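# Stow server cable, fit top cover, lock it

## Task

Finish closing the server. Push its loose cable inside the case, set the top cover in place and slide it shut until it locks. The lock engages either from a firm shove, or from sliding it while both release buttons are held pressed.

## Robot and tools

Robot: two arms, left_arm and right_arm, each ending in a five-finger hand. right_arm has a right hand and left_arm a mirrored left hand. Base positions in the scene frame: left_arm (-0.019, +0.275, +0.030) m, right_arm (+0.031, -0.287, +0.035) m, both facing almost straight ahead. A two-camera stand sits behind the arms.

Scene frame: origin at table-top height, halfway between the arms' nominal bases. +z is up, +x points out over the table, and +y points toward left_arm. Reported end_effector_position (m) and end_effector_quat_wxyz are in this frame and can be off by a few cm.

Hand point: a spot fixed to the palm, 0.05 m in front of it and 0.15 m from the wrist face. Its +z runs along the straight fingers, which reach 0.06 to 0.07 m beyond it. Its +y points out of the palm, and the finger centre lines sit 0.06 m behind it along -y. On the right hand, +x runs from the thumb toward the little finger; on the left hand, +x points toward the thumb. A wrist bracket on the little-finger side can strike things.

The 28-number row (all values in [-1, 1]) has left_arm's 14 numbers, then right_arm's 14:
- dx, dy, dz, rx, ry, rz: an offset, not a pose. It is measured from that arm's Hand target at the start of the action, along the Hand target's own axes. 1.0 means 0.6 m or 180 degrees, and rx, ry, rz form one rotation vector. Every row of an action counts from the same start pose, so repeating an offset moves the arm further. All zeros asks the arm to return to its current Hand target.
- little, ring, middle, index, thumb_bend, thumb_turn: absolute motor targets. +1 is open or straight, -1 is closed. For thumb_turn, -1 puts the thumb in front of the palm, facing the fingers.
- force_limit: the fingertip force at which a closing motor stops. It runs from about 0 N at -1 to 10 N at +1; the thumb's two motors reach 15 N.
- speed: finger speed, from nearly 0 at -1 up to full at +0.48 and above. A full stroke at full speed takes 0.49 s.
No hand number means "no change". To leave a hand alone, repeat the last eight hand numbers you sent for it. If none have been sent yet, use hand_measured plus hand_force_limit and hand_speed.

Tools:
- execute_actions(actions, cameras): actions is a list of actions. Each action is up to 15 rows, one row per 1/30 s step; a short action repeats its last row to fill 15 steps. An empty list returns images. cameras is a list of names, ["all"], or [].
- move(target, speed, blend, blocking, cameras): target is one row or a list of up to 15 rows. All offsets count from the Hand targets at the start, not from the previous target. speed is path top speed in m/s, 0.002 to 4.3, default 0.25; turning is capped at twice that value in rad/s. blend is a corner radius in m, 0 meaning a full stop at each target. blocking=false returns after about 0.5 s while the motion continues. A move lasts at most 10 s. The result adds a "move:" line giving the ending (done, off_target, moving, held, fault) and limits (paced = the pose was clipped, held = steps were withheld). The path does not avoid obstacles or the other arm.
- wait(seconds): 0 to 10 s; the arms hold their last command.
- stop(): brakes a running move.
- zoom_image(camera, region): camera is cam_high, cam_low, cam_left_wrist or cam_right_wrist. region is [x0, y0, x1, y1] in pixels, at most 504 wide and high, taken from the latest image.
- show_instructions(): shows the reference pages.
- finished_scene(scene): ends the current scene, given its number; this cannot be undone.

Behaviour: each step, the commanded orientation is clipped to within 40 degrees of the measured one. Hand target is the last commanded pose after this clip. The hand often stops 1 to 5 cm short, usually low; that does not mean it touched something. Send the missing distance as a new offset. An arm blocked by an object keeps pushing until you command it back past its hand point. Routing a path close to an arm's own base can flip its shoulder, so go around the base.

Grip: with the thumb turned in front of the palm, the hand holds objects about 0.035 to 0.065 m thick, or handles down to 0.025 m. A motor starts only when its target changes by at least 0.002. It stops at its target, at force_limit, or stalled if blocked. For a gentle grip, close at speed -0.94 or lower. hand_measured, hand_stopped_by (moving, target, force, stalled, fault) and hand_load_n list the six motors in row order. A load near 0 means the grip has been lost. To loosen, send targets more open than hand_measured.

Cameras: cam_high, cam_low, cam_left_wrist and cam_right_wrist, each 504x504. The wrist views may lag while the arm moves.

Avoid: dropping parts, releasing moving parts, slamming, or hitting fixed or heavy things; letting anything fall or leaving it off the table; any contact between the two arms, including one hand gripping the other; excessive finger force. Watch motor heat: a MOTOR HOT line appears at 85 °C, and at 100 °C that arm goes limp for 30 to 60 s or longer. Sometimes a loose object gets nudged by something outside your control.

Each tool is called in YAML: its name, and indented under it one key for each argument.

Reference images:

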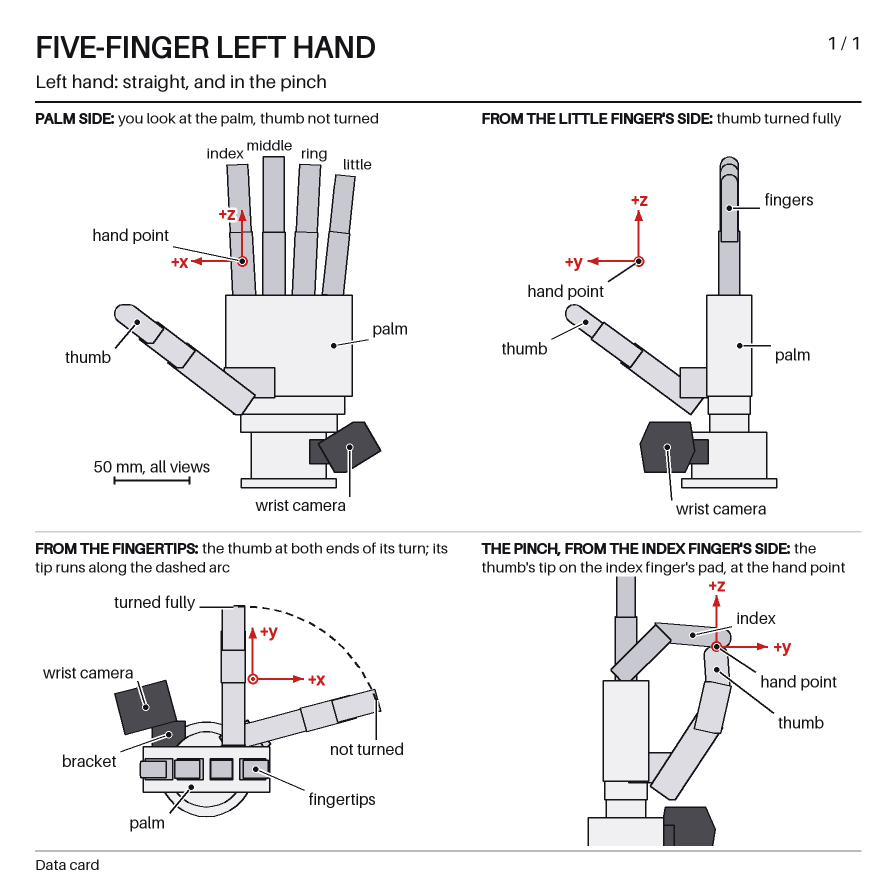

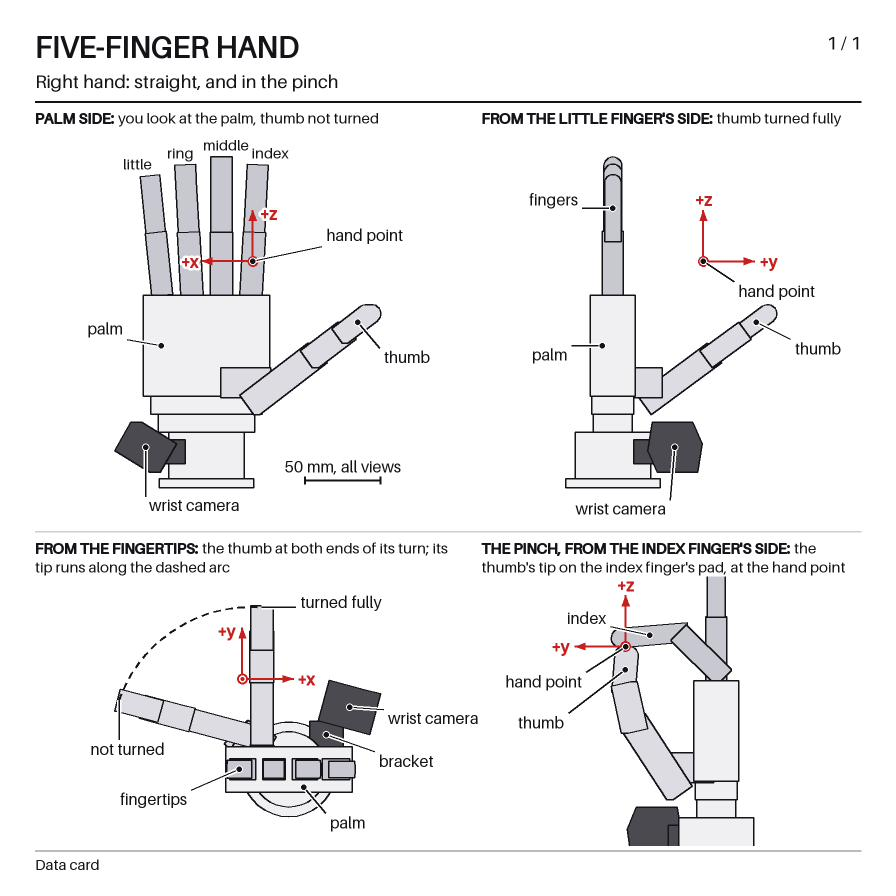

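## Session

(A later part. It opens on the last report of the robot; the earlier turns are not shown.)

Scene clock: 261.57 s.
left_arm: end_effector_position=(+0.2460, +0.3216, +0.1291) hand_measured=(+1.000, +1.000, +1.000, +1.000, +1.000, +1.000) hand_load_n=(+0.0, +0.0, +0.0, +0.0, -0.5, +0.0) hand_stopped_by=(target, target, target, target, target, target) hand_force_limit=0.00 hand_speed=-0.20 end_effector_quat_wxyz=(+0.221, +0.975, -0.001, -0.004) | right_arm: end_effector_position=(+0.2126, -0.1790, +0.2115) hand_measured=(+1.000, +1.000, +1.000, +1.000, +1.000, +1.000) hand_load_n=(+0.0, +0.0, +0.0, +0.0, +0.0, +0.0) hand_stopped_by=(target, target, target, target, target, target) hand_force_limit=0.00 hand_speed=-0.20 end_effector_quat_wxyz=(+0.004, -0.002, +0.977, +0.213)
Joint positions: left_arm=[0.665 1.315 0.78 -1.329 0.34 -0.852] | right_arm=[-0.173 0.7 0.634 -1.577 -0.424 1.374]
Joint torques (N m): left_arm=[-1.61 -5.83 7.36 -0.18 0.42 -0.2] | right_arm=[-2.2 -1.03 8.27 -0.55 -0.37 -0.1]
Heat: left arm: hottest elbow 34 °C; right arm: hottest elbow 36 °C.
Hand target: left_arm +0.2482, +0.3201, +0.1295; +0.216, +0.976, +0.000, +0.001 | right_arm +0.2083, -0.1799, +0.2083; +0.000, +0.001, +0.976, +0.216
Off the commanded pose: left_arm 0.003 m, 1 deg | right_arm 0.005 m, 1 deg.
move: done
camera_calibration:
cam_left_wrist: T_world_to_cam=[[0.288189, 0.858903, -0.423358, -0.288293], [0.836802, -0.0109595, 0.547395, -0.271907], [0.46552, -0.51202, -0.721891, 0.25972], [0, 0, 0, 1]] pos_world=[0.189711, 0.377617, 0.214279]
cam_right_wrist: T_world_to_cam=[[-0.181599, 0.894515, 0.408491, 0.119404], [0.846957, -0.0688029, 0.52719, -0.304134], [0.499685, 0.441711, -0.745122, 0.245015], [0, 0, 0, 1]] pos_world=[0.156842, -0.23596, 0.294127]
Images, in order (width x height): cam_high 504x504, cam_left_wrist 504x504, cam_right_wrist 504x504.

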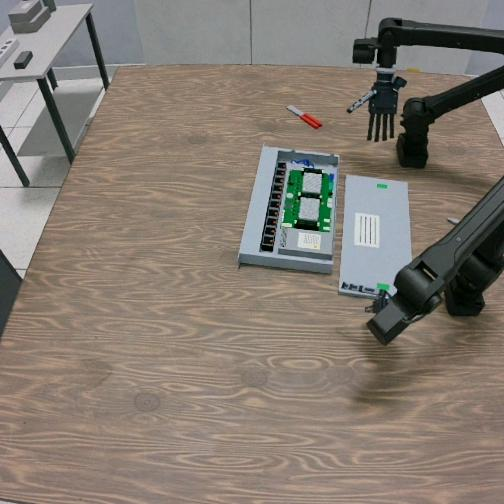

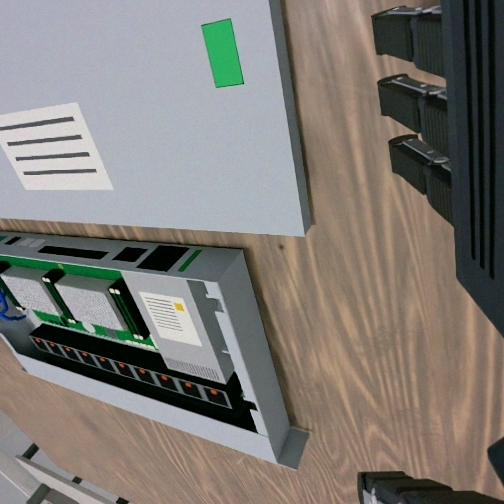

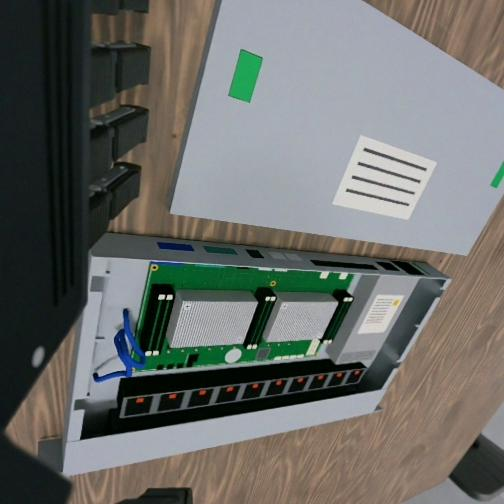

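move:
  target: [0,-0.0096,0.0599,0,0,0,1,1,1,1,1,1,0,-0.2, 0,-0.0468,0.1712,0,0,0,1,1,1,1,1,1,0,-0.2]
  speed: 0.1
  cameras: ["cam_left_wrist","cam_right_wrist","cam_low"]

zoom_image:
  camera: "cam_low"
  region: [110, 170, 290, 280]

Scene clock: 272.97 s.
left_arm: end_effector_position=(+0.2468, +0.3124, +0.0982) hand_measured=(+1.000, +1.000, +1.000, +1.000, +1.000, +1.000) hand_load_n=(+0.0, +0.0, +0.0, +0.0, +0.0, +0.0) hand_stopped_by=(target, target, target, target, target, target) hand_force_limit=0.00 hand_speed=-0.20 end_effector_quat_wxyz=(+0.215, +0.977, -0.002, +0.003) | right_arm: end_effector_position=(+0.2111, -0.1650, +0.1080) hand_measured=(+1.000, +1.000, +1.000, +1.000, +1.000, +1.000) hand_load_n=(+0.0, +0.0, +0.0, +0.0, +0.0, +0.0) hand_stopped_by=(target, target, target, target, target, target) hand_force_limit=0.00 hand_speed=-0.20 end_effector_quat_wxyz=(+0.005, +0.001, +0.977, +0.214)
Joint positions: left_arm=[0.638 1.34 0.712 -1.207 0.347 -0.881] | right_arm=[-0.083 0.766 0.378 -1.211 -0.431 1.48]
Joint torques (N m): left_arm=[-1.73 -4.25 6.91 -0.13 0.44 -0.18] | right_arm=[0.21 -0.32 7.6 0.36 -0.37 0.11]
Heat: left arm: hottest elbow 34 °C; right arm: hottest elbow 36 °C.
Hand target: left_arm +0.2483, +0.3101, +0.0945; +0.216, +0.976, +0.000, +0.001 | right_arm +0.2082, -0.1621, +0.1033; -0.001, +0.001, +0.976, +0.216
Off the commanded pose: left_arm 0.005 m, 0 deg | right_arm 0.006 m, 1 deg.
move: done
camera_calibration:
cam_left_wrist: T_world_to_cam=[[0.293798, 0.864304, -0.408241, -0.298306], [0.828448, -0.017195, 0.559802, -0.252997], [0.47682, -0.502675, -0.721083, 0.226506], [0, 0, 0, 1]] pos_world=[0.189234, 0.367336, 0.183177]
cam_right_wrist: T_world_to_cam=[[-0.176103, 0.894699, 0.41049, 0.147589], [0.846245, -0.0754196, 0.527429, -0.248416], [0.502849, 0.440257, -0.743853, 0.161437], [0, 0, 0, 1]] pos_world=[0.155034, -0.221857, 0.190523]
Images, in order (width x height): cam_low 504x504, cam_left_wrist 504x504, cam_right_wrist 504x504.

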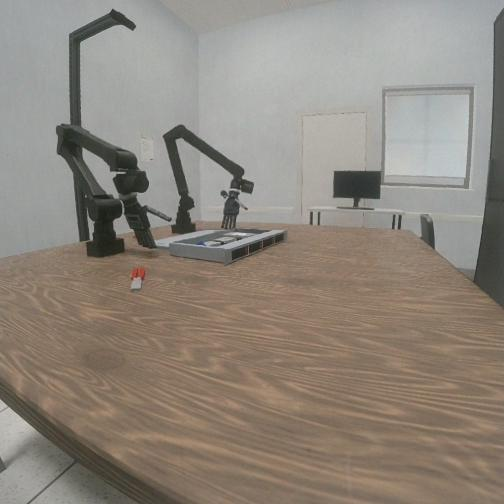

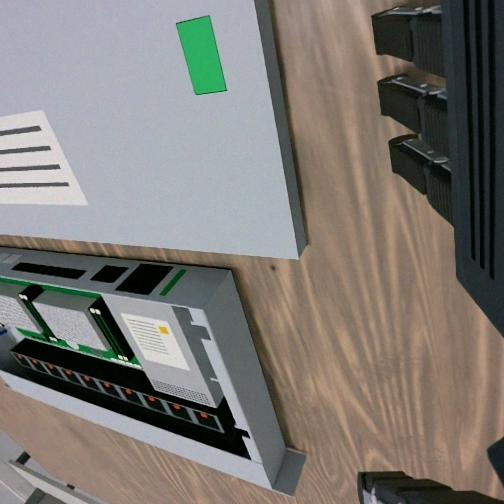

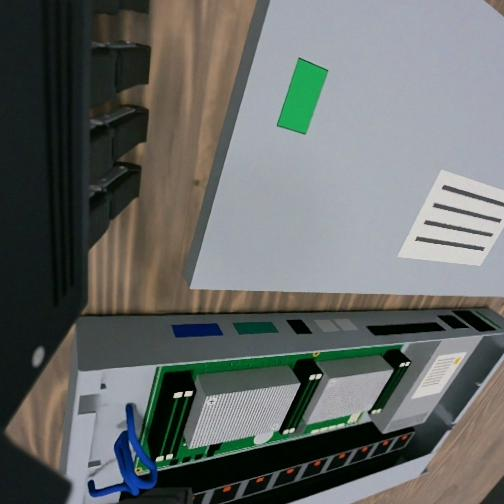

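Scaled by 2.800 from the camera's 504x504 image, which has a finer 720x720 frame.

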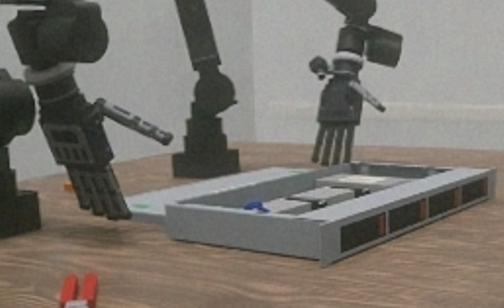

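move:
  target: [0,0.0352,0.0312,0,0,0,1,1,1,1,1,1,0,-0.2, 0,0.0367,0.0317,0,0,0,1,1,1,1,1,1,0,-0.2]
  speed: 0.05
  cameras: ["cam_left_wrist","cam_right_wrist"]

Scene clock: 284.00 s.
left_arm: end_effector_position=(+0.2464, +0.2849, +0.0865) hand_measured=(+1.000, +1.000, +1.000, +1.000, +1.000, +1.000) hand_load_n=(+0.0, +0.0, +0.0, +0.0, +0.0, +0.0) hand_stopped_by=(target, target, target, target, target, target) hand_force_limit=0.00 hand_speed=-0.20 end_effector_quat_wxyz=(+0.220, +0.976, +0.000, -0.004) | right_arm: end_effector_position=(+0.2109, -0.1357, +0.0990) hand_measured=(+1.000, +1.000, +1.000, +1.000, +1.000, +1.000) hand_load_n=(+0.0, +0.0, +0.0, +0.0, +0.0, +0.0) hand_stopped_by=(target, target, target, target, target, target) hand_force_limit=0.00 hand_speed=-0.20 end_effector_quat_wxyz=(+0.000, +0.002, +0.976, +0.217)
Joint positions: left_arm=[0.559 1.328 0.66 -1.157 0.367 -0.962] | right_arm=[0.108 0.766 0.351 -1.107 -0.435 1.691]
Joint torques (N m): left_arm=[-1.73 -5.36 6.69 -0.03 0.44 -0.18] | right_arm=[0.09 -1.14 7.65 0.54 -0.15 0.11]
Heat: left arm: hottest elbow 33 °C; right arm: hottest elbow 35 °C.
Hand target: left_arm +0.2483, +0.2831, +0.0863; +0.216, +0.976, +0.000, +0.001 | right_arm +0.2082, -0.1341, +0.0953; -0.001, +0.001, +0.976, +0.216
Off the commanded pose: left_arm 0.003 m, 1 deg | right_arm 0.005 m, 0 deg.
move: done
camera_calibration:
cam_left_wrist: T_world_to_cam=[[0.287326, 0.859996, -0.421724, -0.275198], [0.836954, -0.0113142, 0.547156, -0.249249], [0.46578, -0.510176, -0.723028, 0.209479], [0, 0, 0, 1]] pos_world=[0.19011, 0.34072, 0.17178]
cam_right_wrist: T_world_to_cam=[[-0.171311, 0.89201, 0.418294, 0.122837], [0.852367, -0.0787335, 0.516982, -0.24195], [0.494088, 0.445105, -0.746833, 0.144775], [0, 0, 0, 1]] pos_world=[0.155742, -0.193062, 0.181824]
Images, in order (width x height): cam_left_wrist 504x504, cam_right_wrist 504x504.

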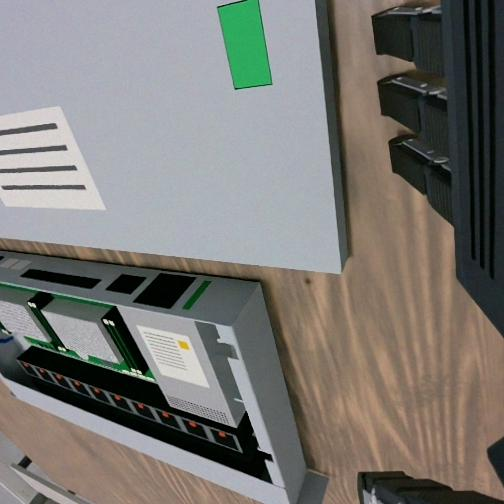

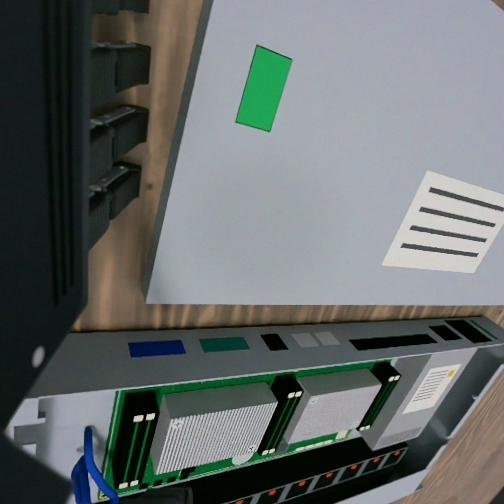

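move:
  target:
    - [0,0.0272,0.0127,0,0,0,1,1,1,1,1,1,0,-0.2, 0,0.0227,0.0106,0,0,0,1,1,1,1,1,1,0,-0.2]
    - [0,0.077,0.0359,0,0,0,1,1,1,1,1,1,0,-0.2, 0,0.0725,0.0338,0,0,0,1,1,1,1,1,1,0,-0.2]
  speed: 0.04
  cameras: ["cam_left_wrist","cam_right_wrist"]

Scene clock: 290.60 s.
left_arm: end_effector_position=(+0.2491, +0.2585, +0.0845) hand_measured=(+1.000, +1.000, +1.000, +1.000, +1.000, +1.000) hand_load_n=(+0.5, +2.0, +0.0, +0.0, +0.0, +0.0) hand_stopped_by=(target, target, target, target, target, target) hand_force_limit=0.00 hand_speed=-0.20 end_effector_quat_wxyz=(+0.182, +0.983, +0.000, +0.003) | right_arm: end_effector_position=(+0.2110, -0.1123, +0.0943) hand_measured=(+1.000, +1.000, +1.000, +1.000, +1.000, +1.000) hand_load_n=(+0.0, +0.0, +2.0, +0.0, +0.0, +0.0) hand_stopped_by=(target, target, target, target, target, target) hand_force_limit=0.00 hand_speed=-0.20 end_effector_quat_wxyz=(-0.002, +0.034, +0.983, +0.179)
Joint positions: left_arm=[0.434 1.235 0.61 -1.1 0.334 -1.11] | right_arm=[0.359 0.741 0.357 -1.049 -0.334 2.017]
Joint torques (N m): left_arm=[-4.42 -3.6 5.74 -0.29 3.02 -0.43] | right_arm=[3.19 0.56 7.79 3.25 -2.63 -0.05]
Heat: left arm: hottest elbow 33 °C; right arm: hottest elbow 35 °C.
Hand target: left_arm +0.2483, +0.2321, +0.0864; +0.216, +0.976, +0.000, +0.001 | right_arm +0.2083, -0.0861, +0.0953; -0.001, +0.001, +0.976, +0.216
Off the commanded pose: left_arm 0.026 m, 4 deg | right_arm 0.026 m, 6 deg.
move: off_target (left_arm, right_arm)
camera_calibration:
cam_left_wrist: T_world_to_cam=[[0.289517, 0.890864, -0.350058, -0.268626], [0.828938, -0.050501, 0.557056, -0.239453], [0.478583, -0.451454, -0.753092, 0.177467], [0, 0, 0, 1]] pos_world=[0.191331, 0.307335, 0.173003]
cam_right_wrist: T_world_to_cam=[[-0.109836, 0.930305, 0.349955, 0.101724], [0.856014, -0.090402, 0.508986, -0.239118], [0.505149, 0.355471, -0.786425, 0.1221], [0, 0, 0, 1]] pos_world=[0.154183, -0.159654, 0.182131]
Images, in order (width x height): cam_left_wrist 504x504, cam_right_wrist 504x504.

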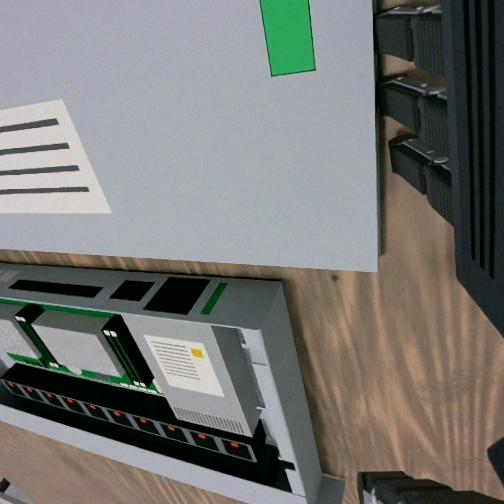

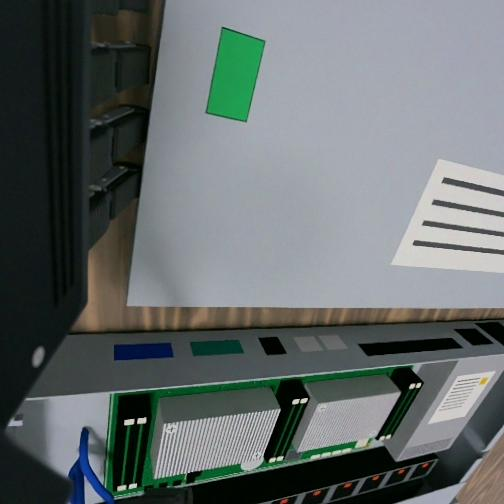

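move:
  target:
    - [0,0.0182,0.0085,0,0,0,1,1,1,1,1,1,0,-0.2, 0,0.0182,0.0085,0,0,0,1,1,1,1,1,1,0,-0.2]
    - [0,0.0323,-0.0217,0,0,0,1,1,1,1,1,1,0,-0.2, 0,0.0323,-0.0217,0,0,0,1,1,1,1,1,1,0,-0.2]
    - [0,0.0463,-0.0519,0,0,0,1,1,1,1,1,1,0,-0.2, 0,0.0463,-0.0519,0,0,0,1,1,1,1,1,1,0,-0.2]
  speed: 0.03
  cameras: ["cam_high","cam_left_wrist","cam_right_wrist"]

zoom_image:
  camera: "cam_high"
  region: [220, 110, 440, 310]

Scene clock: 299.47 s.
left_arm: end_effector_position=(+0.2535, +0.2522, +0.1096) hand_measured=(+1.000, +1.000, +1.000, +1.000, +1.000, +1.000) hand_load_n=(+0.5, +2.0, +0.5, +0.0, +0.0, +0.0) hand_stopped_by=(target, target, target, target, target, target) hand_force_limit=0.00 hand_speed=-0.20 end_effector_quat_wxyz=(+0.167, +0.986, -0.007, +0.021) | right_arm: end_effector_position=(+0.2018, -0.1108, +0.0947) hand_measured=(+1.000, +1.000, +1.000, +1.000, +1.000, +1.000) hand_load_n=(+0.0, +0.0, +0.5, +1.5, +0.0, +0.0) hand_stopped_by=(target, target, target, target, target, target) hand_force_limit=0.00 hand_speed=-0.20 end_effector_quat_wxyz=(-0.016, +0.049, +0.985, +0.162)
Joint positions: left_arm=[0.396 1.152 0.634 -1.15 0.325 -1.144] | right_arm=[0.423 0.722 0.367 -1.094 -0.305 2.107]
Joint torques (N m): left_arm=[-4.54 -3.78 8.91 -3.18 3.58 -0.59] | right_arm=[3.02 -1.26 14.42 0.81 -3.26 -0.27]
Motor temperatures (°C): left_arm=[26 27 33 25 34 22] | right_arm=[25 26 35 25 32 26]
Heat: left arm: hottest wrist yaw 34 °C; right arm: hottest elbow 35 °C.
Hand target: left_arm +0.2483, +0.2202, +0.1263; +0.216, +0.976, +0.000, +0.001 | right_arm +0.2084, -0.0740, +0.1353; +0.000, +0.001, +0.976, +0.216
Off the commanded pose: left_arm 0.037 m, 6 deg | right_arm 0.055 m, 9 deg.
move: off_target (left_arm, right_arm)
camera_calibration:
cam_left_wrist: T_world_to_cam=[[0.308449, 0.898602, -0.312047, -0.266384], [0.807074, -0.0735913, 0.585846, -0.249198], [0.503479, -0.432549, -0.747937, 0.179743], [0, 0, 0, 1]] pos_world=[0.19279, 0.298782, 0.197304]
cam_right_wrist: T_world_to_cam=[[-0.0750433, 0.943802, 0.32188, 0.0963227], [0.870792, -0.0952603, 0.482335, -0.232357], [0.485891, 0.316486, -0.814706, 0.128792], [0, 0, 0, 1]] pos_world=[0.146984, -0.153805, 0.185997]
Images, in order (width x height): cam_high 504x504, cam_left_wrist 504x504, cam_right_wrist 504x504.

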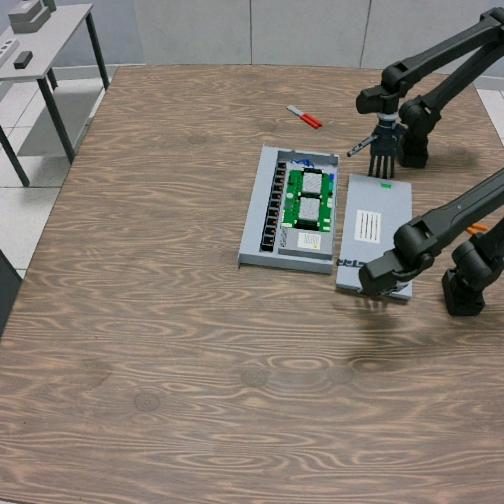

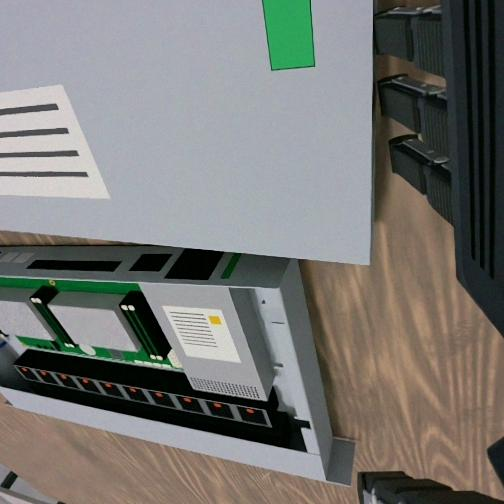

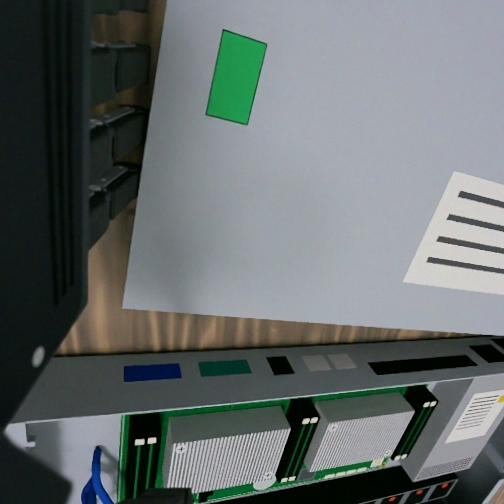

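Scaled by 2.291 from the camera's 504x504 image, which has a finer 720x720 frame.

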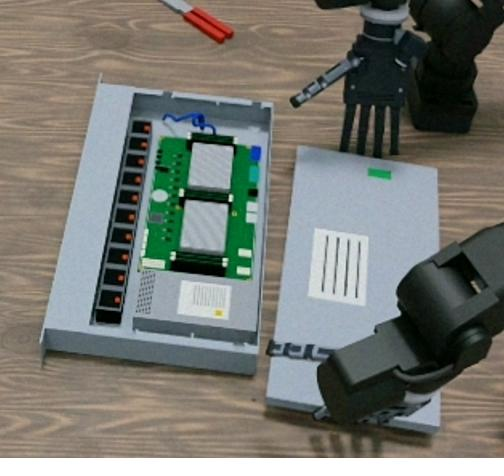

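move:
  target: [0,0.0453,0.0212,0,0,0,1,1,1,1,1,1,0,-0.2, -0.01,-0.0242,-0.0665,0,0,0,1,1,1,1,1,1,0,-0.2]
  speed: 0.03
  cameras: ["cam_high","cam_left_wrist","cam_right_wrist"]

zoom_image:
  camera: "cam_high"
  region: [220, 110, 440, 310]

Scene clock: 306.83 s.
left_arm: end_effector_position=(+0.2472, +0.1921, +0.1255) hand_measured=(+1.000, +1.000, +1.000, +1.000, +1.000, +1.000) hand_load_n=(+0.0, +0.0, +0.0, +0.0, +0.0, +0.0) hand_stopped_by=(target, target, target, target, target, target) hand_force_limit=0.00 hand_speed=-0.20 end_effector_quat_wxyz=(+0.217, +0.976, -0.001, -0.005) | right_arm: end_effector_position=(+0.1976, -0.1068, +0.1387) hand_measured=(+1.000, +1.000, +1.000, +1.000, +1.000, +1.000) hand_load_n=(+0.0, +0.0, +0.0, +0.0, +0.0, +0.0) hand_stopped_by=(target, target, target, target, target, target) hand_force_limit=0.00 hand_speed=-0.20 end_effector_quat_wxyz=(-0.025, +0.005, +0.978, +0.206)
Joint positions: left_arm=[0.224 1.11 0.618 -1.193 0.423 -1.32] | right_arm=[0.325 0.693 0.447 -1.235 -0.409 1.92]
Joint torques (N m): left_arm=[-1.79 -3.55 7.9 0.1 0.51 -0.18] | right_arm=[-2.14 -0.79 14.06 -0.2 -0.36 -0.1]
Heat: left arm: hottest wrist yaw 37 °C; right arm: hottest elbow 35 °C.
Hand target: left_arm +0.2482, +0.1901, +0.1262; +0.216, +0.976, +0.000, +0.001 | right_arm +0.2144, -0.1040, +0.1653; +0.000, +0.001, +0.976, +0.216
Off the commanded pose: left_arm 0.002 m, 1 deg | right_arm 0.032 m, 3 deg.
move: off_target (right_arm)
camera_calibration:
cam_left_wrist: T_world_to_cam=[[0.287582, 0.862245, -0.41693, -0.180227], [0.837253, -0.0149376, 0.546612, -0.271662], [0.465085, -0.506272, -0.726212, 0.189793], [0, 0, 0, 1]] pos_world=[0.191009, 0.247429, 0.211182]
cam_right_wrist: T_world_to_cam=[[-0.155585, 0.900337, 0.406433, 0.0777177], [0.877676, -0.0628113, 0.475121, -0.246398], [0.453297, 0.430638, -0.780431, 0.179269], [0, 0, 0, 1]] pos_world=[0.147087, -0.162649, 0.225389]
Images, in order (width x height): cam_high 504x504, cam_left_wrist 504x504, cam_right_wrist 504x504.

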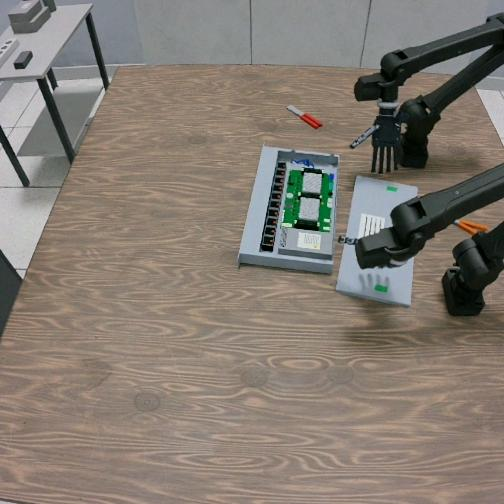

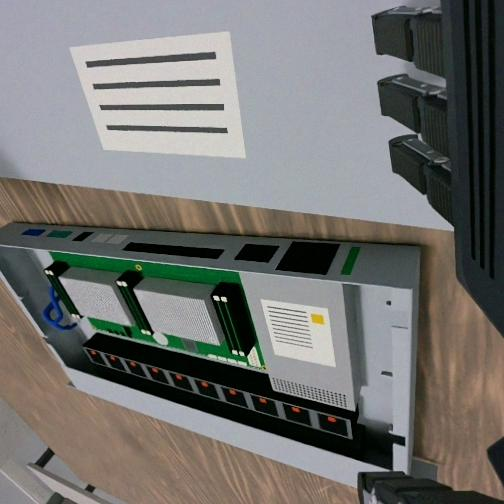

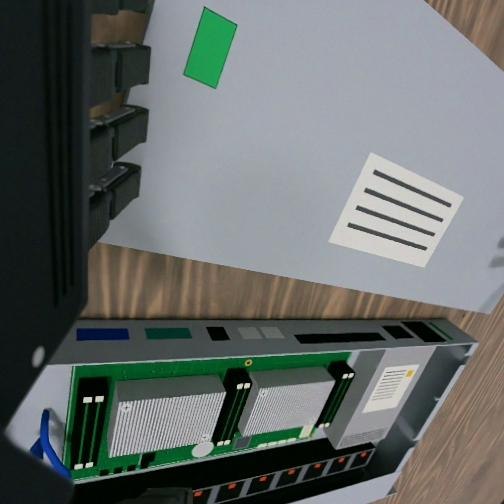

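Scaled by 2.291 from the camera's 504x504 image, which has a finer 720x720 frame.

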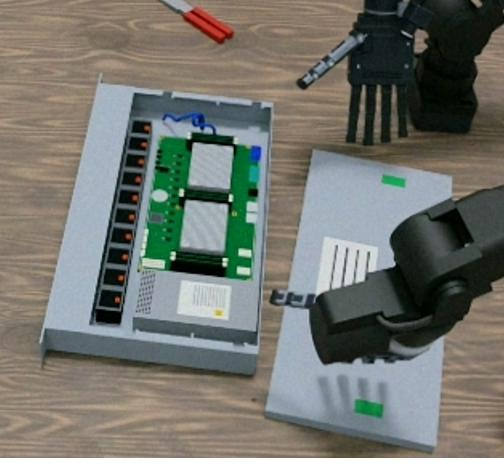

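move:
  target:
    - [0,0.0211,-0.0453,0,0,0,1,1,1,1,1,1,0,-0.2, 0,0.0141,-0.0302,0,0,0,1,1,1,1,1,1,0,-0.2]
    - [-0.0083,-0.2356,-0.165,0,-0.0146,0.0312,1,1,1,1,1,1,0,-0.2, 0,-0.2275,-0.1428,0,0,0,1,1,1,1,1,1,0,-0.2]
    - [-0.0083,-0.2835,-0.0623,0,-0.0146,0.0312,1,1,1,1,1,1,0,-0.2, 0,-0.2558,-0.0825,0,0,0,1,1,1,1,1,1,0,-0.2]
  speed: 0.12
  cameras: ["cam_left_wrist","cam_high"]

zoom_image:
  camera: "cam_high"
  region: [220, 110, 440, 330]

Scene clock: 329.47 s.
left_arm: end_effector_position=(+0.2441, +0.3577, +0.0918) hand_measured=(+1.000, +1.000, +1.000, +1.000, +1.000, +1.000) hand_load_n=(+0.0, +0.0, +0.0, +0.0, +0.0, +0.0) hand_stopped_by=(target, target, target, target, target, target) hand_force_limit=0.00 hand_speed=-0.20 end_effector_quat_wxyz=(+0.216, +0.975, -0.050, -0.013) | right_arm: end_effector_position=(+0.2156, -0.2631, +0.1497) hand_measured=(+1.000, +1.000, +1.000, +1.000, +1.000, +1.000) hand_load_n=(+0.0, +0.0, +0.0, +0.0, +0.0, +0.0) hand_stopped_by=(target, target, target, target, target, target) hand_force_limit=0.00 hand_speed=-0.20 end_effector_quat_wxyz=(+0.000, -0.001, +0.977, +0.213)
Joint positions: left_arm=[0.732 1.474 0.821 -1.254 0.285 -0.686] | right_arm=[-0.621 0.94 0.567 -1.46 -0.344 0.898]
Joint torques (N m): left_arm=[-0.38 -6.07 6.83 -0.28 0.22 0.08] | right_arm=[-2.08 -1.85 7.27 -0.13 -0.22 -0.08]
Heat: left arm: hottest elbow 34 °C; right arm: hottest elbow 37 °C.
Hand target: left_arm +0.2433, +0.3600, +0.0883; +0.216, +0.975, -0.053, -0.011 | right_arm +0.2141, -0.2640, +0.1455; +0.000, +0.001, +0.976, +0.216
Off the commanded pose: left_arm 0.004 m, 0 deg | right_arm 0.004 m, 0 deg.
move: done
camera_calibration:
cam_left_wrist: T_world_to_cam=[[0.375135, 0.828701, -0.415365, -0.345764], [0.828583, -0.0988733, 0.551067, -0.216416], [0.415601, -0.550889, -0.723738, 0.27833], [0, 0, 0, 1]] pos_world=[0.193353, 0.418466, 0.17708]
Images, in order (width x height): cam_high 504x504, cam_left_wrist 504x504.

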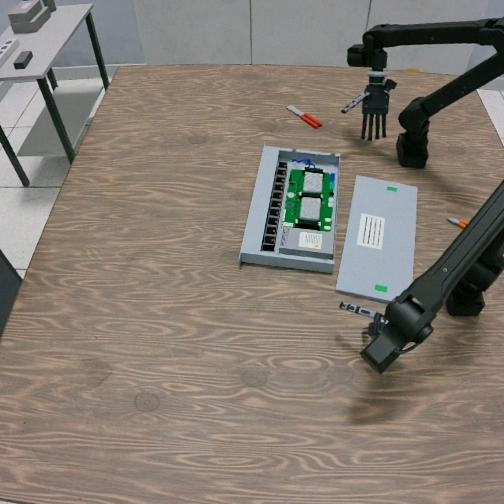

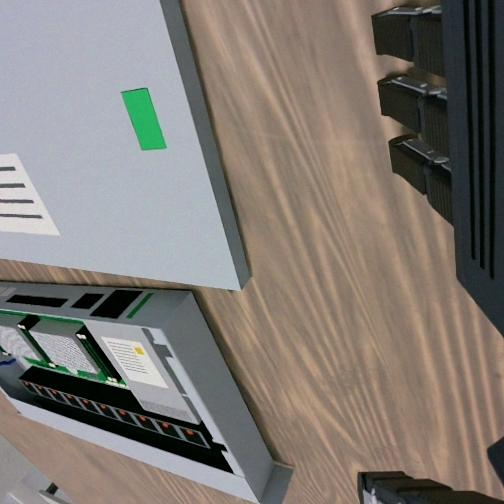

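Scaled by 2.291 from the camera's 504x504 image, which has a finer 720x720 frame.

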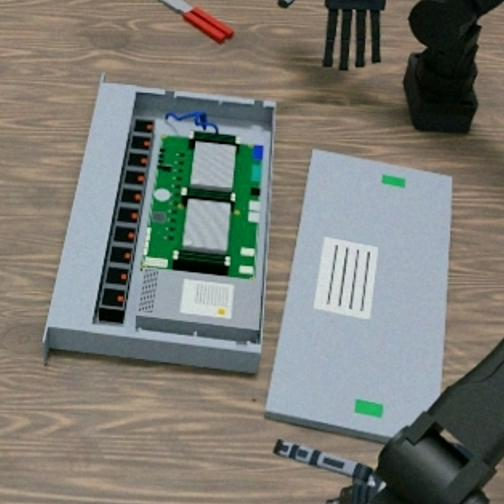

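move:
  target: [0.0198,0.1651,0.077,0,0,0,1,1,1,1,1,1,0,-0.2, 0,0,0,0,0,0,1,1,1,1,1,1,0,-0.2]
  speed: 0.06
  cameras: ["cam_left_wrist","cam_high"]

zoom_image:
  camera: "cam_high"
  region: [220, 110, 440, 330]

Scene clock: 339.60 s.
left_arm: end_effector_position=(+0.2434, +0.2575, +0.0876) hand_measured=(+1.000, +1.000, +1.000, +1.000, +1.000, +1.000) hand_load_n=(+0.0, +0.5, +0.0, +0.0, +0.0, +0.0) hand_stopped_by=(target, target, target, target, target, target) hand_force_limit=0.00 hand_speed=-0.20 end_effector_quat_wxyz=(+0.211, +0.976, -0.055, -0.013) | right_arm: end_effector_position=(+0.2156, -0.2631, +0.1497) hand_measured=(+1.000, +1.000, +1.000, +1.000, +1.000, +1.000) hand_load_n=(+0.0, +0.0, +0.0, +0.5, +0.0, +0.0) hand_stopped_by=(target, target, target, target, target, target) hand_force_limit=0.00 hand_speed=-0.20 end_effector_quat_wxyz=(+0.000, -0.001, +0.977, +0.213)
Joint positions: left_arm=[0.453 1.307 0.653 -1.156 0.355 -0.963] | right_arm=[-0.621 0.94 0.567 -1.46 -0.344 0.898]
Joint torques (N m): left_arm=[-2.26 -5.07 6.39 -0.31 0.95 -0.25] | right_arm=[-2.08 -1.85 7.28 -0.17 -0.22 -0.07]
Heat: left arm: hottest elbow 34 °C; right arm: hottest elbow 37 °C.
Hand target: left_arm +0.2434, +0.2502, +0.0883; +0.216, +0.975, -0.053, -0.011 | right_arm +0.2140, -0.2640, +0.1455; -0.001, +0.001, +0.976, +0.216
Off the commanded pose: left_arm 0.007 m, 1 deg | right_arm 0.005 m, 0 deg.
move: done
camera_calibration:
cam_left_wrist: T_world_to_cam=[[0.38298, 0.830539, -0.404391, -0.267475], [0.826019, -0.111922, 0.552419, -0.219597], [0.413545, -0.5456, -0.728905, 0.219971], [0, 0, 0, 1]] pos_world=[0.19286, 0.317587, 0.173483]
Images, in order (width x height): cam_high 504x504, cam_left_wrist 504x504.

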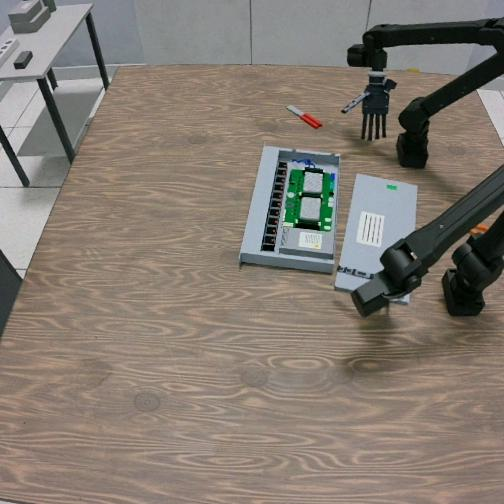

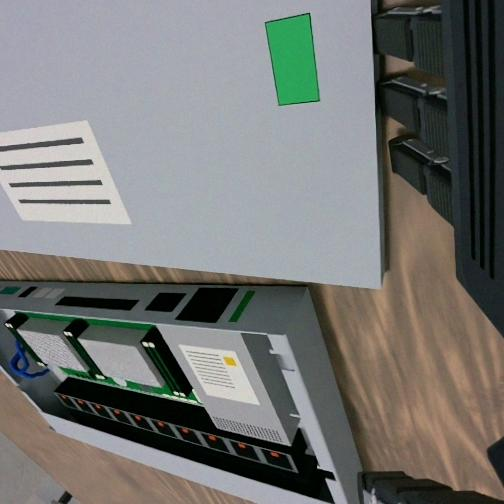

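Scaled by 2.291 from the camera's 504x504 image, which has a finer 720x720 frame.

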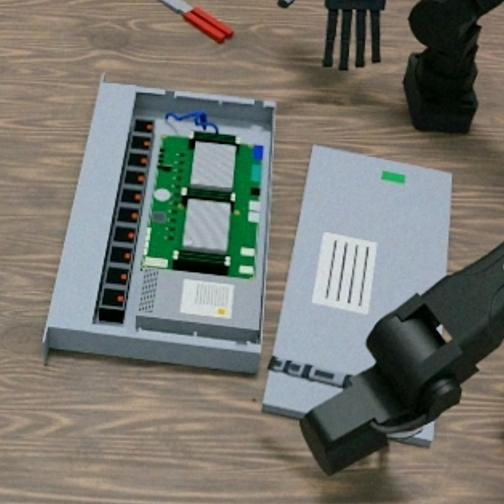

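move:
  target: [0.009,0.075,0.035,0,0,0,1,1,1,1,1,1,0,-0.2, 0,0,0,0,0,0,1,1,1,1,1,1,0,-0.2]
  speed: 0.06
  cameras: ["cam_left_wrist","cam_high"]

zoom_image:
  camera: "cam_high"
  region: [220, 110, 440, 330]

Scene clock: 344.40 s.
left_arm: end_effector_position=(+0.2437, +0.2068, +0.0869) hand_measured=(+1.000, +1.000, +1.000, +1.000, +1.000, +1.000) hand_load_n=(+0.0, +0.5, +0.0, +0.0, +0.0, +0.0) hand_stopped_by=(target, target, target, target, target, target) hand_force_limit=0.00 hand_speed=-0.20 end_effector_quat_wxyz=(+0.211, +0.976, -0.053, -0.014) | right_arm: end_effector_position=(+0.2156, -0.2631, +0.1497) hand_measured=(+1.000, +1.000, +1.000, +1.000, +1.000, +1.000) hand_load_n=(+0.0, +0.0, +0.0, +0.0, +0.0, +0.0) hand_stopped_by=(target, target, target, target, target, target) hand_force_limit=0.00 hand_speed=-0.20 end_effector_quat_wxyz=(+0.000, -0.001, +0.977, +0.213)
Joint positions: left_arm=[0.273 1.241 0.598 -1.1 0.391 -1.153] | right_arm=[-0.621 0.94 0.567 -1.46 -0.344 0.898]
Joint torques (N m): left_arm=[-2.37 -4.42 6.8 -0.1 0.98 -0.23] | right_arm=[-2.02 -1.9 7.27 -0.18 -0.22 -0.08]
Heat: left arm: hottest elbow 33 °C; right arm: hottest elbow 36 °C.
Hand target: left_arm +0.2433, +0.2002, +0.0882; +0.216, +0.975, -0.053, -0.011 | right_arm +0.2140, -0.2640, +0.1455; -0.001, +0.001, +0.976, +0.216
Off the commanded pose: left_arm 0.007 m, 1 deg | right_arm 0.005 m, 0 deg.
move: done
camera_calibration:
cam_left_wrist: T_world_to_cam=[[0.380376, 0.831405, -0.405069, -0.22533], [0.82764, -0.11056, 0.550262, -0.225626], [0.412706, -0.544557, -0.730159, 0.191883], [0, 0, 0, 1]] pos_world=[0.193256, 0.266886, 0.172984]
Images, in order (width x height): cam_high 504x504, cam_left_wrist 504x504.

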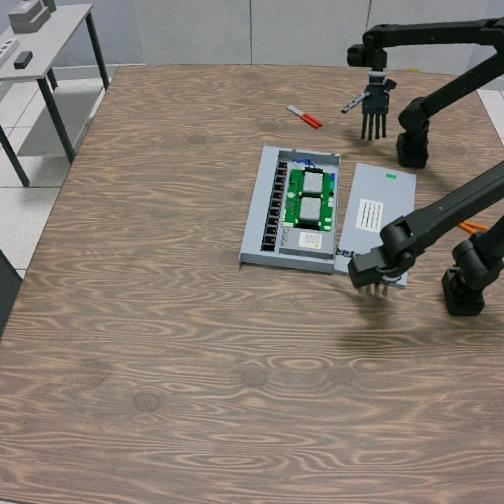

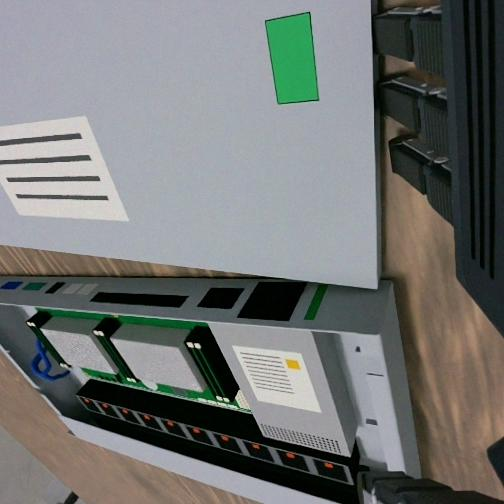

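Scaled by 2.291 from the camera's 504x504 image, which has a finer 720x720 frame.

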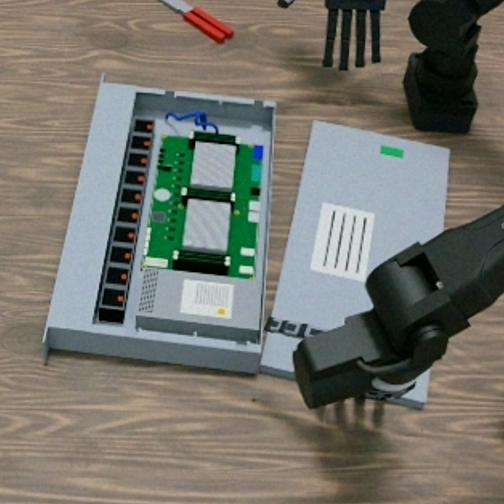

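move:
  target: [0,0,0,0,0,0,1,1,1,1,1,1,0,-0.2, 0.0283,-0.0105,0.0778,0,-0.0146,0.0312,1,1,1,1,1,1,0,-0.2]
  speed: 0.08
  cameras: ["cam_right_wrist"]

Scene clock: 365.10 s.
left_arm: end_effector_position=(+0.2437, +0.2069, +0.0869) hand_measured=(+1.000, +1.000, +1.000, +1.000, +1.000, +1.000) hand_load_n=(+0.0, +0.5, +0.0, +0.0, +0.0, +0.0) hand_stopped_by=(target, target, target, target, target, target) hand_force_limit=0.00 hand_speed=-0.20 end_effector_quat_wxyz=(+0.210, +0.976, -0.053, -0.014) | right_arm: end_effector_position=(+0.1969, -0.2491, +0.1034) hand_measured=(+1.000, +1.000, +1.000, +1.000, +1.000, +1.000) hand_load_n=(+0.0, +0.0, +0.0, -0.5, +0.0, +0.0) hand_stopped_by=(target, target, target, target, target, target) hand_force_limit=0.00 hand_speed=-0.20 end_effector_quat_wxyz=(+0.008, +0.043, +0.975, +0.216)
Joint positions: left_arm=[0.273 1.241 0.598 -1.1 0.391 -1.154] | right_arm=[-0.649 0.886 0.406 -1.337 -0.363 0.959]
Joint torques (N m): left_arm=[-2.14 -4.42 6.75 -0.09 0.97 -0.24] | right_arm=[-1.96 -1.79 6.84 -0.14 -0.32 0.11]
Heat: left arm: hottest elbow 33 °C; right arm: hottest elbow 36 °C.
Hand target: left_arm +0.2433, +0.2002, +0.0882; +0.216, +0.975, -0.053, -0.011 | right_arm +0.1970, -0.2500, +0.1005; +0.011, +0.054, +0.975, +0.216
Off the commanded pose: left_arm 0.007 m, 1 deg | right_arm 0.003 m, 1 deg.
move: done
camera_calibration:
cam_right_wrist: T_world_to_cam=[[-0.0970223, 0.904207, 0.415928, 0.208519], [0.843342, -0.147238, 0.516812, -0.256444], [0.528546, 0.400912, -0.74827, 0.187798], [0, 0, 0, 1]] pos_world=[0.137241, -0.301593, 0.186328]
Images, in order (width x height): cam_right_wrist 504x504.

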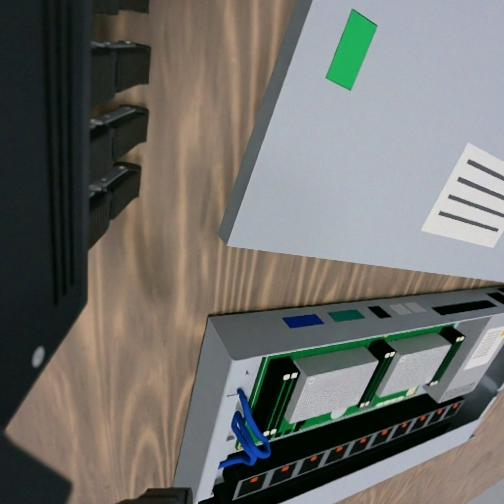

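move:
  target:
    - [0,0,0,0,0,0,1,1,1,1,1,1,0,-0.2, 0.0135,0.109,0.06,0,0,0,1,1,1,1,1,1,0,-0.2]
    - [0,0.0453,0.0212,0,0,0,1,1,1,1,1,1,0,-0.2, 0.0152,0.1755,0.091,0,0,0,1,1,1,1,1,1,0,-0.2]
  speed: 0.05
  cameras: ["cam_high","cam_right_wrist","cam_left_wrist"]

zoom_image:
  camera: "cam_high"
  region: [220, 110, 440, 330]

Scene clock: 377.47 s.
left_arm: end_effector_position=(+0.2455, +0.2031, +0.0849) hand_measured=(+1.000, +1.000, +1.000, +1.000, +1.000, +1.000) hand_load_n=(+0.0, +2.5, +0.0, +0.0, -0.5, +0.0) hand_stopped_by=(target, target, target, target, target, target) hand_force_limit=0.00 hand_speed=-0.20 end_effector_quat_wxyz=(+0.172, +0.984, -0.050, -0.006) | right_arm: end_effector_position=(+0.2038, -0.1668, +0.0929) hand_measured=(+1.000, +1.000, +1.000, +1.000, +1.000, +1.000) hand_load_n=(+0.0, +0.0, +3.0, +0.5, +0.0, +0.0) hand_stopped_by=(target, target, target, target, target, target) hand_force_limit=0.00 hand_speed=-0.20 end_effector_quat_wxyz=(+0.011, +0.094, +0.983, +0.158)
Joint positions: left_arm=[0.214 1.19 0.586 -1.073 0.33 -1.236] | right_arm=[0.094 0.602 0.327 -1.214 -0.307 1.864]
Joint torques (N m): left_arm=[-4.95 -3.31 5.81 -0.05 3.83 -0.52] | right_arm=[3.6 0.62 7.15 2.47 -4.41 -0.16]
Heat: left arm: hottest elbow 32 °C; right arm: hottest elbow 35 °C.
Hand target: left_arm +0.2401, +0.1704, +0.0881; +0.216, +0.975, -0.053, -0.011 | right_arm +0.2010, -0.1313, +0.0954; +0.011, +0.054, +0.975, +0.216
Off the commanded pose: left_arm 0.033 m, 5 deg | right_arm 0.036 m, 8 deg.
move: off_target (left_arm, right_arm)
camera_calibration:
cam_left_wrist: T_world_to_cam=[[0.379144, 0.863464, -0.332686, -0.236016], [0.819028, -0.145829, 0.554912, -0.217535], [0.430631, -0.482871, -0.762491, 0.173404], [0, 0, 0, 1]] pos_world=[0.192978, 0.2558, 0.174413]
cam_right_wrist: T_world_to_cam=[[0.00605642, 0.951034, 0.309026, 0.135819], [0.838683, -0.173129, 0.51637, -0.248169], [0.544587, 0.256048, -0.798664, 0.120578], [0, 0, 0, 1]] pos_world=[0.141647, -0.203007, 0.182477]
Images, in order (width x height): cam_high 504x504, cam_left_wrist 504x504, cam_right_wrist 504x504.

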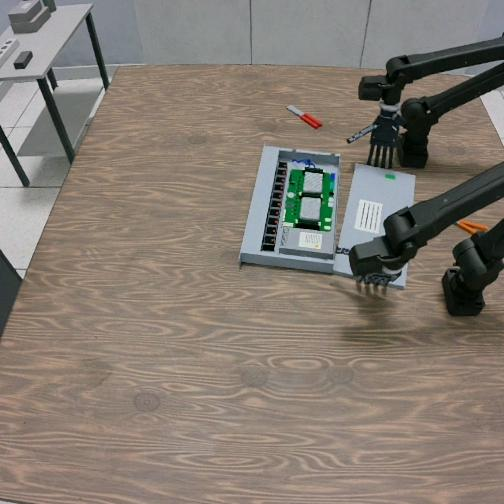

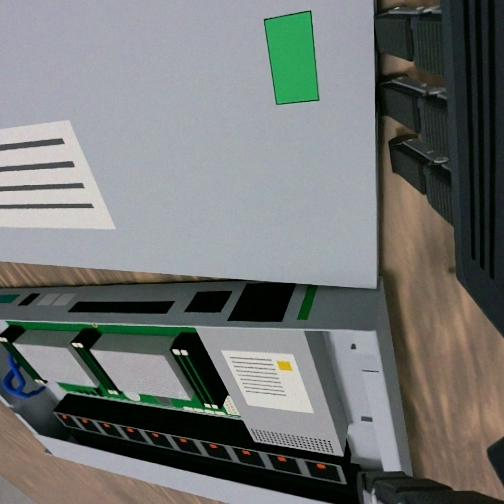

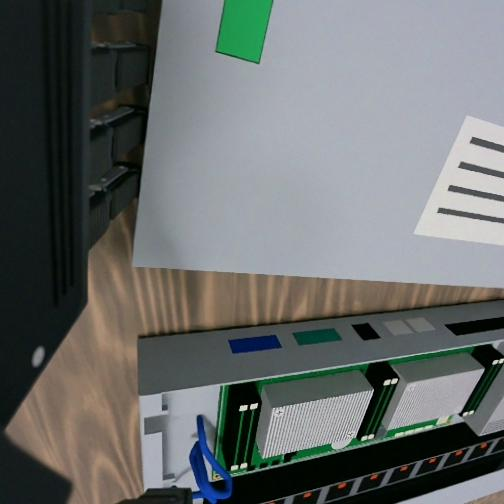

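Scaled by 2.291 from the camera's 504x504 image, which has a finer 720x720 frame.

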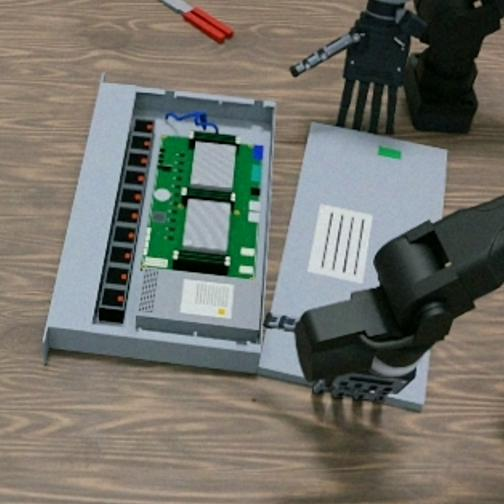

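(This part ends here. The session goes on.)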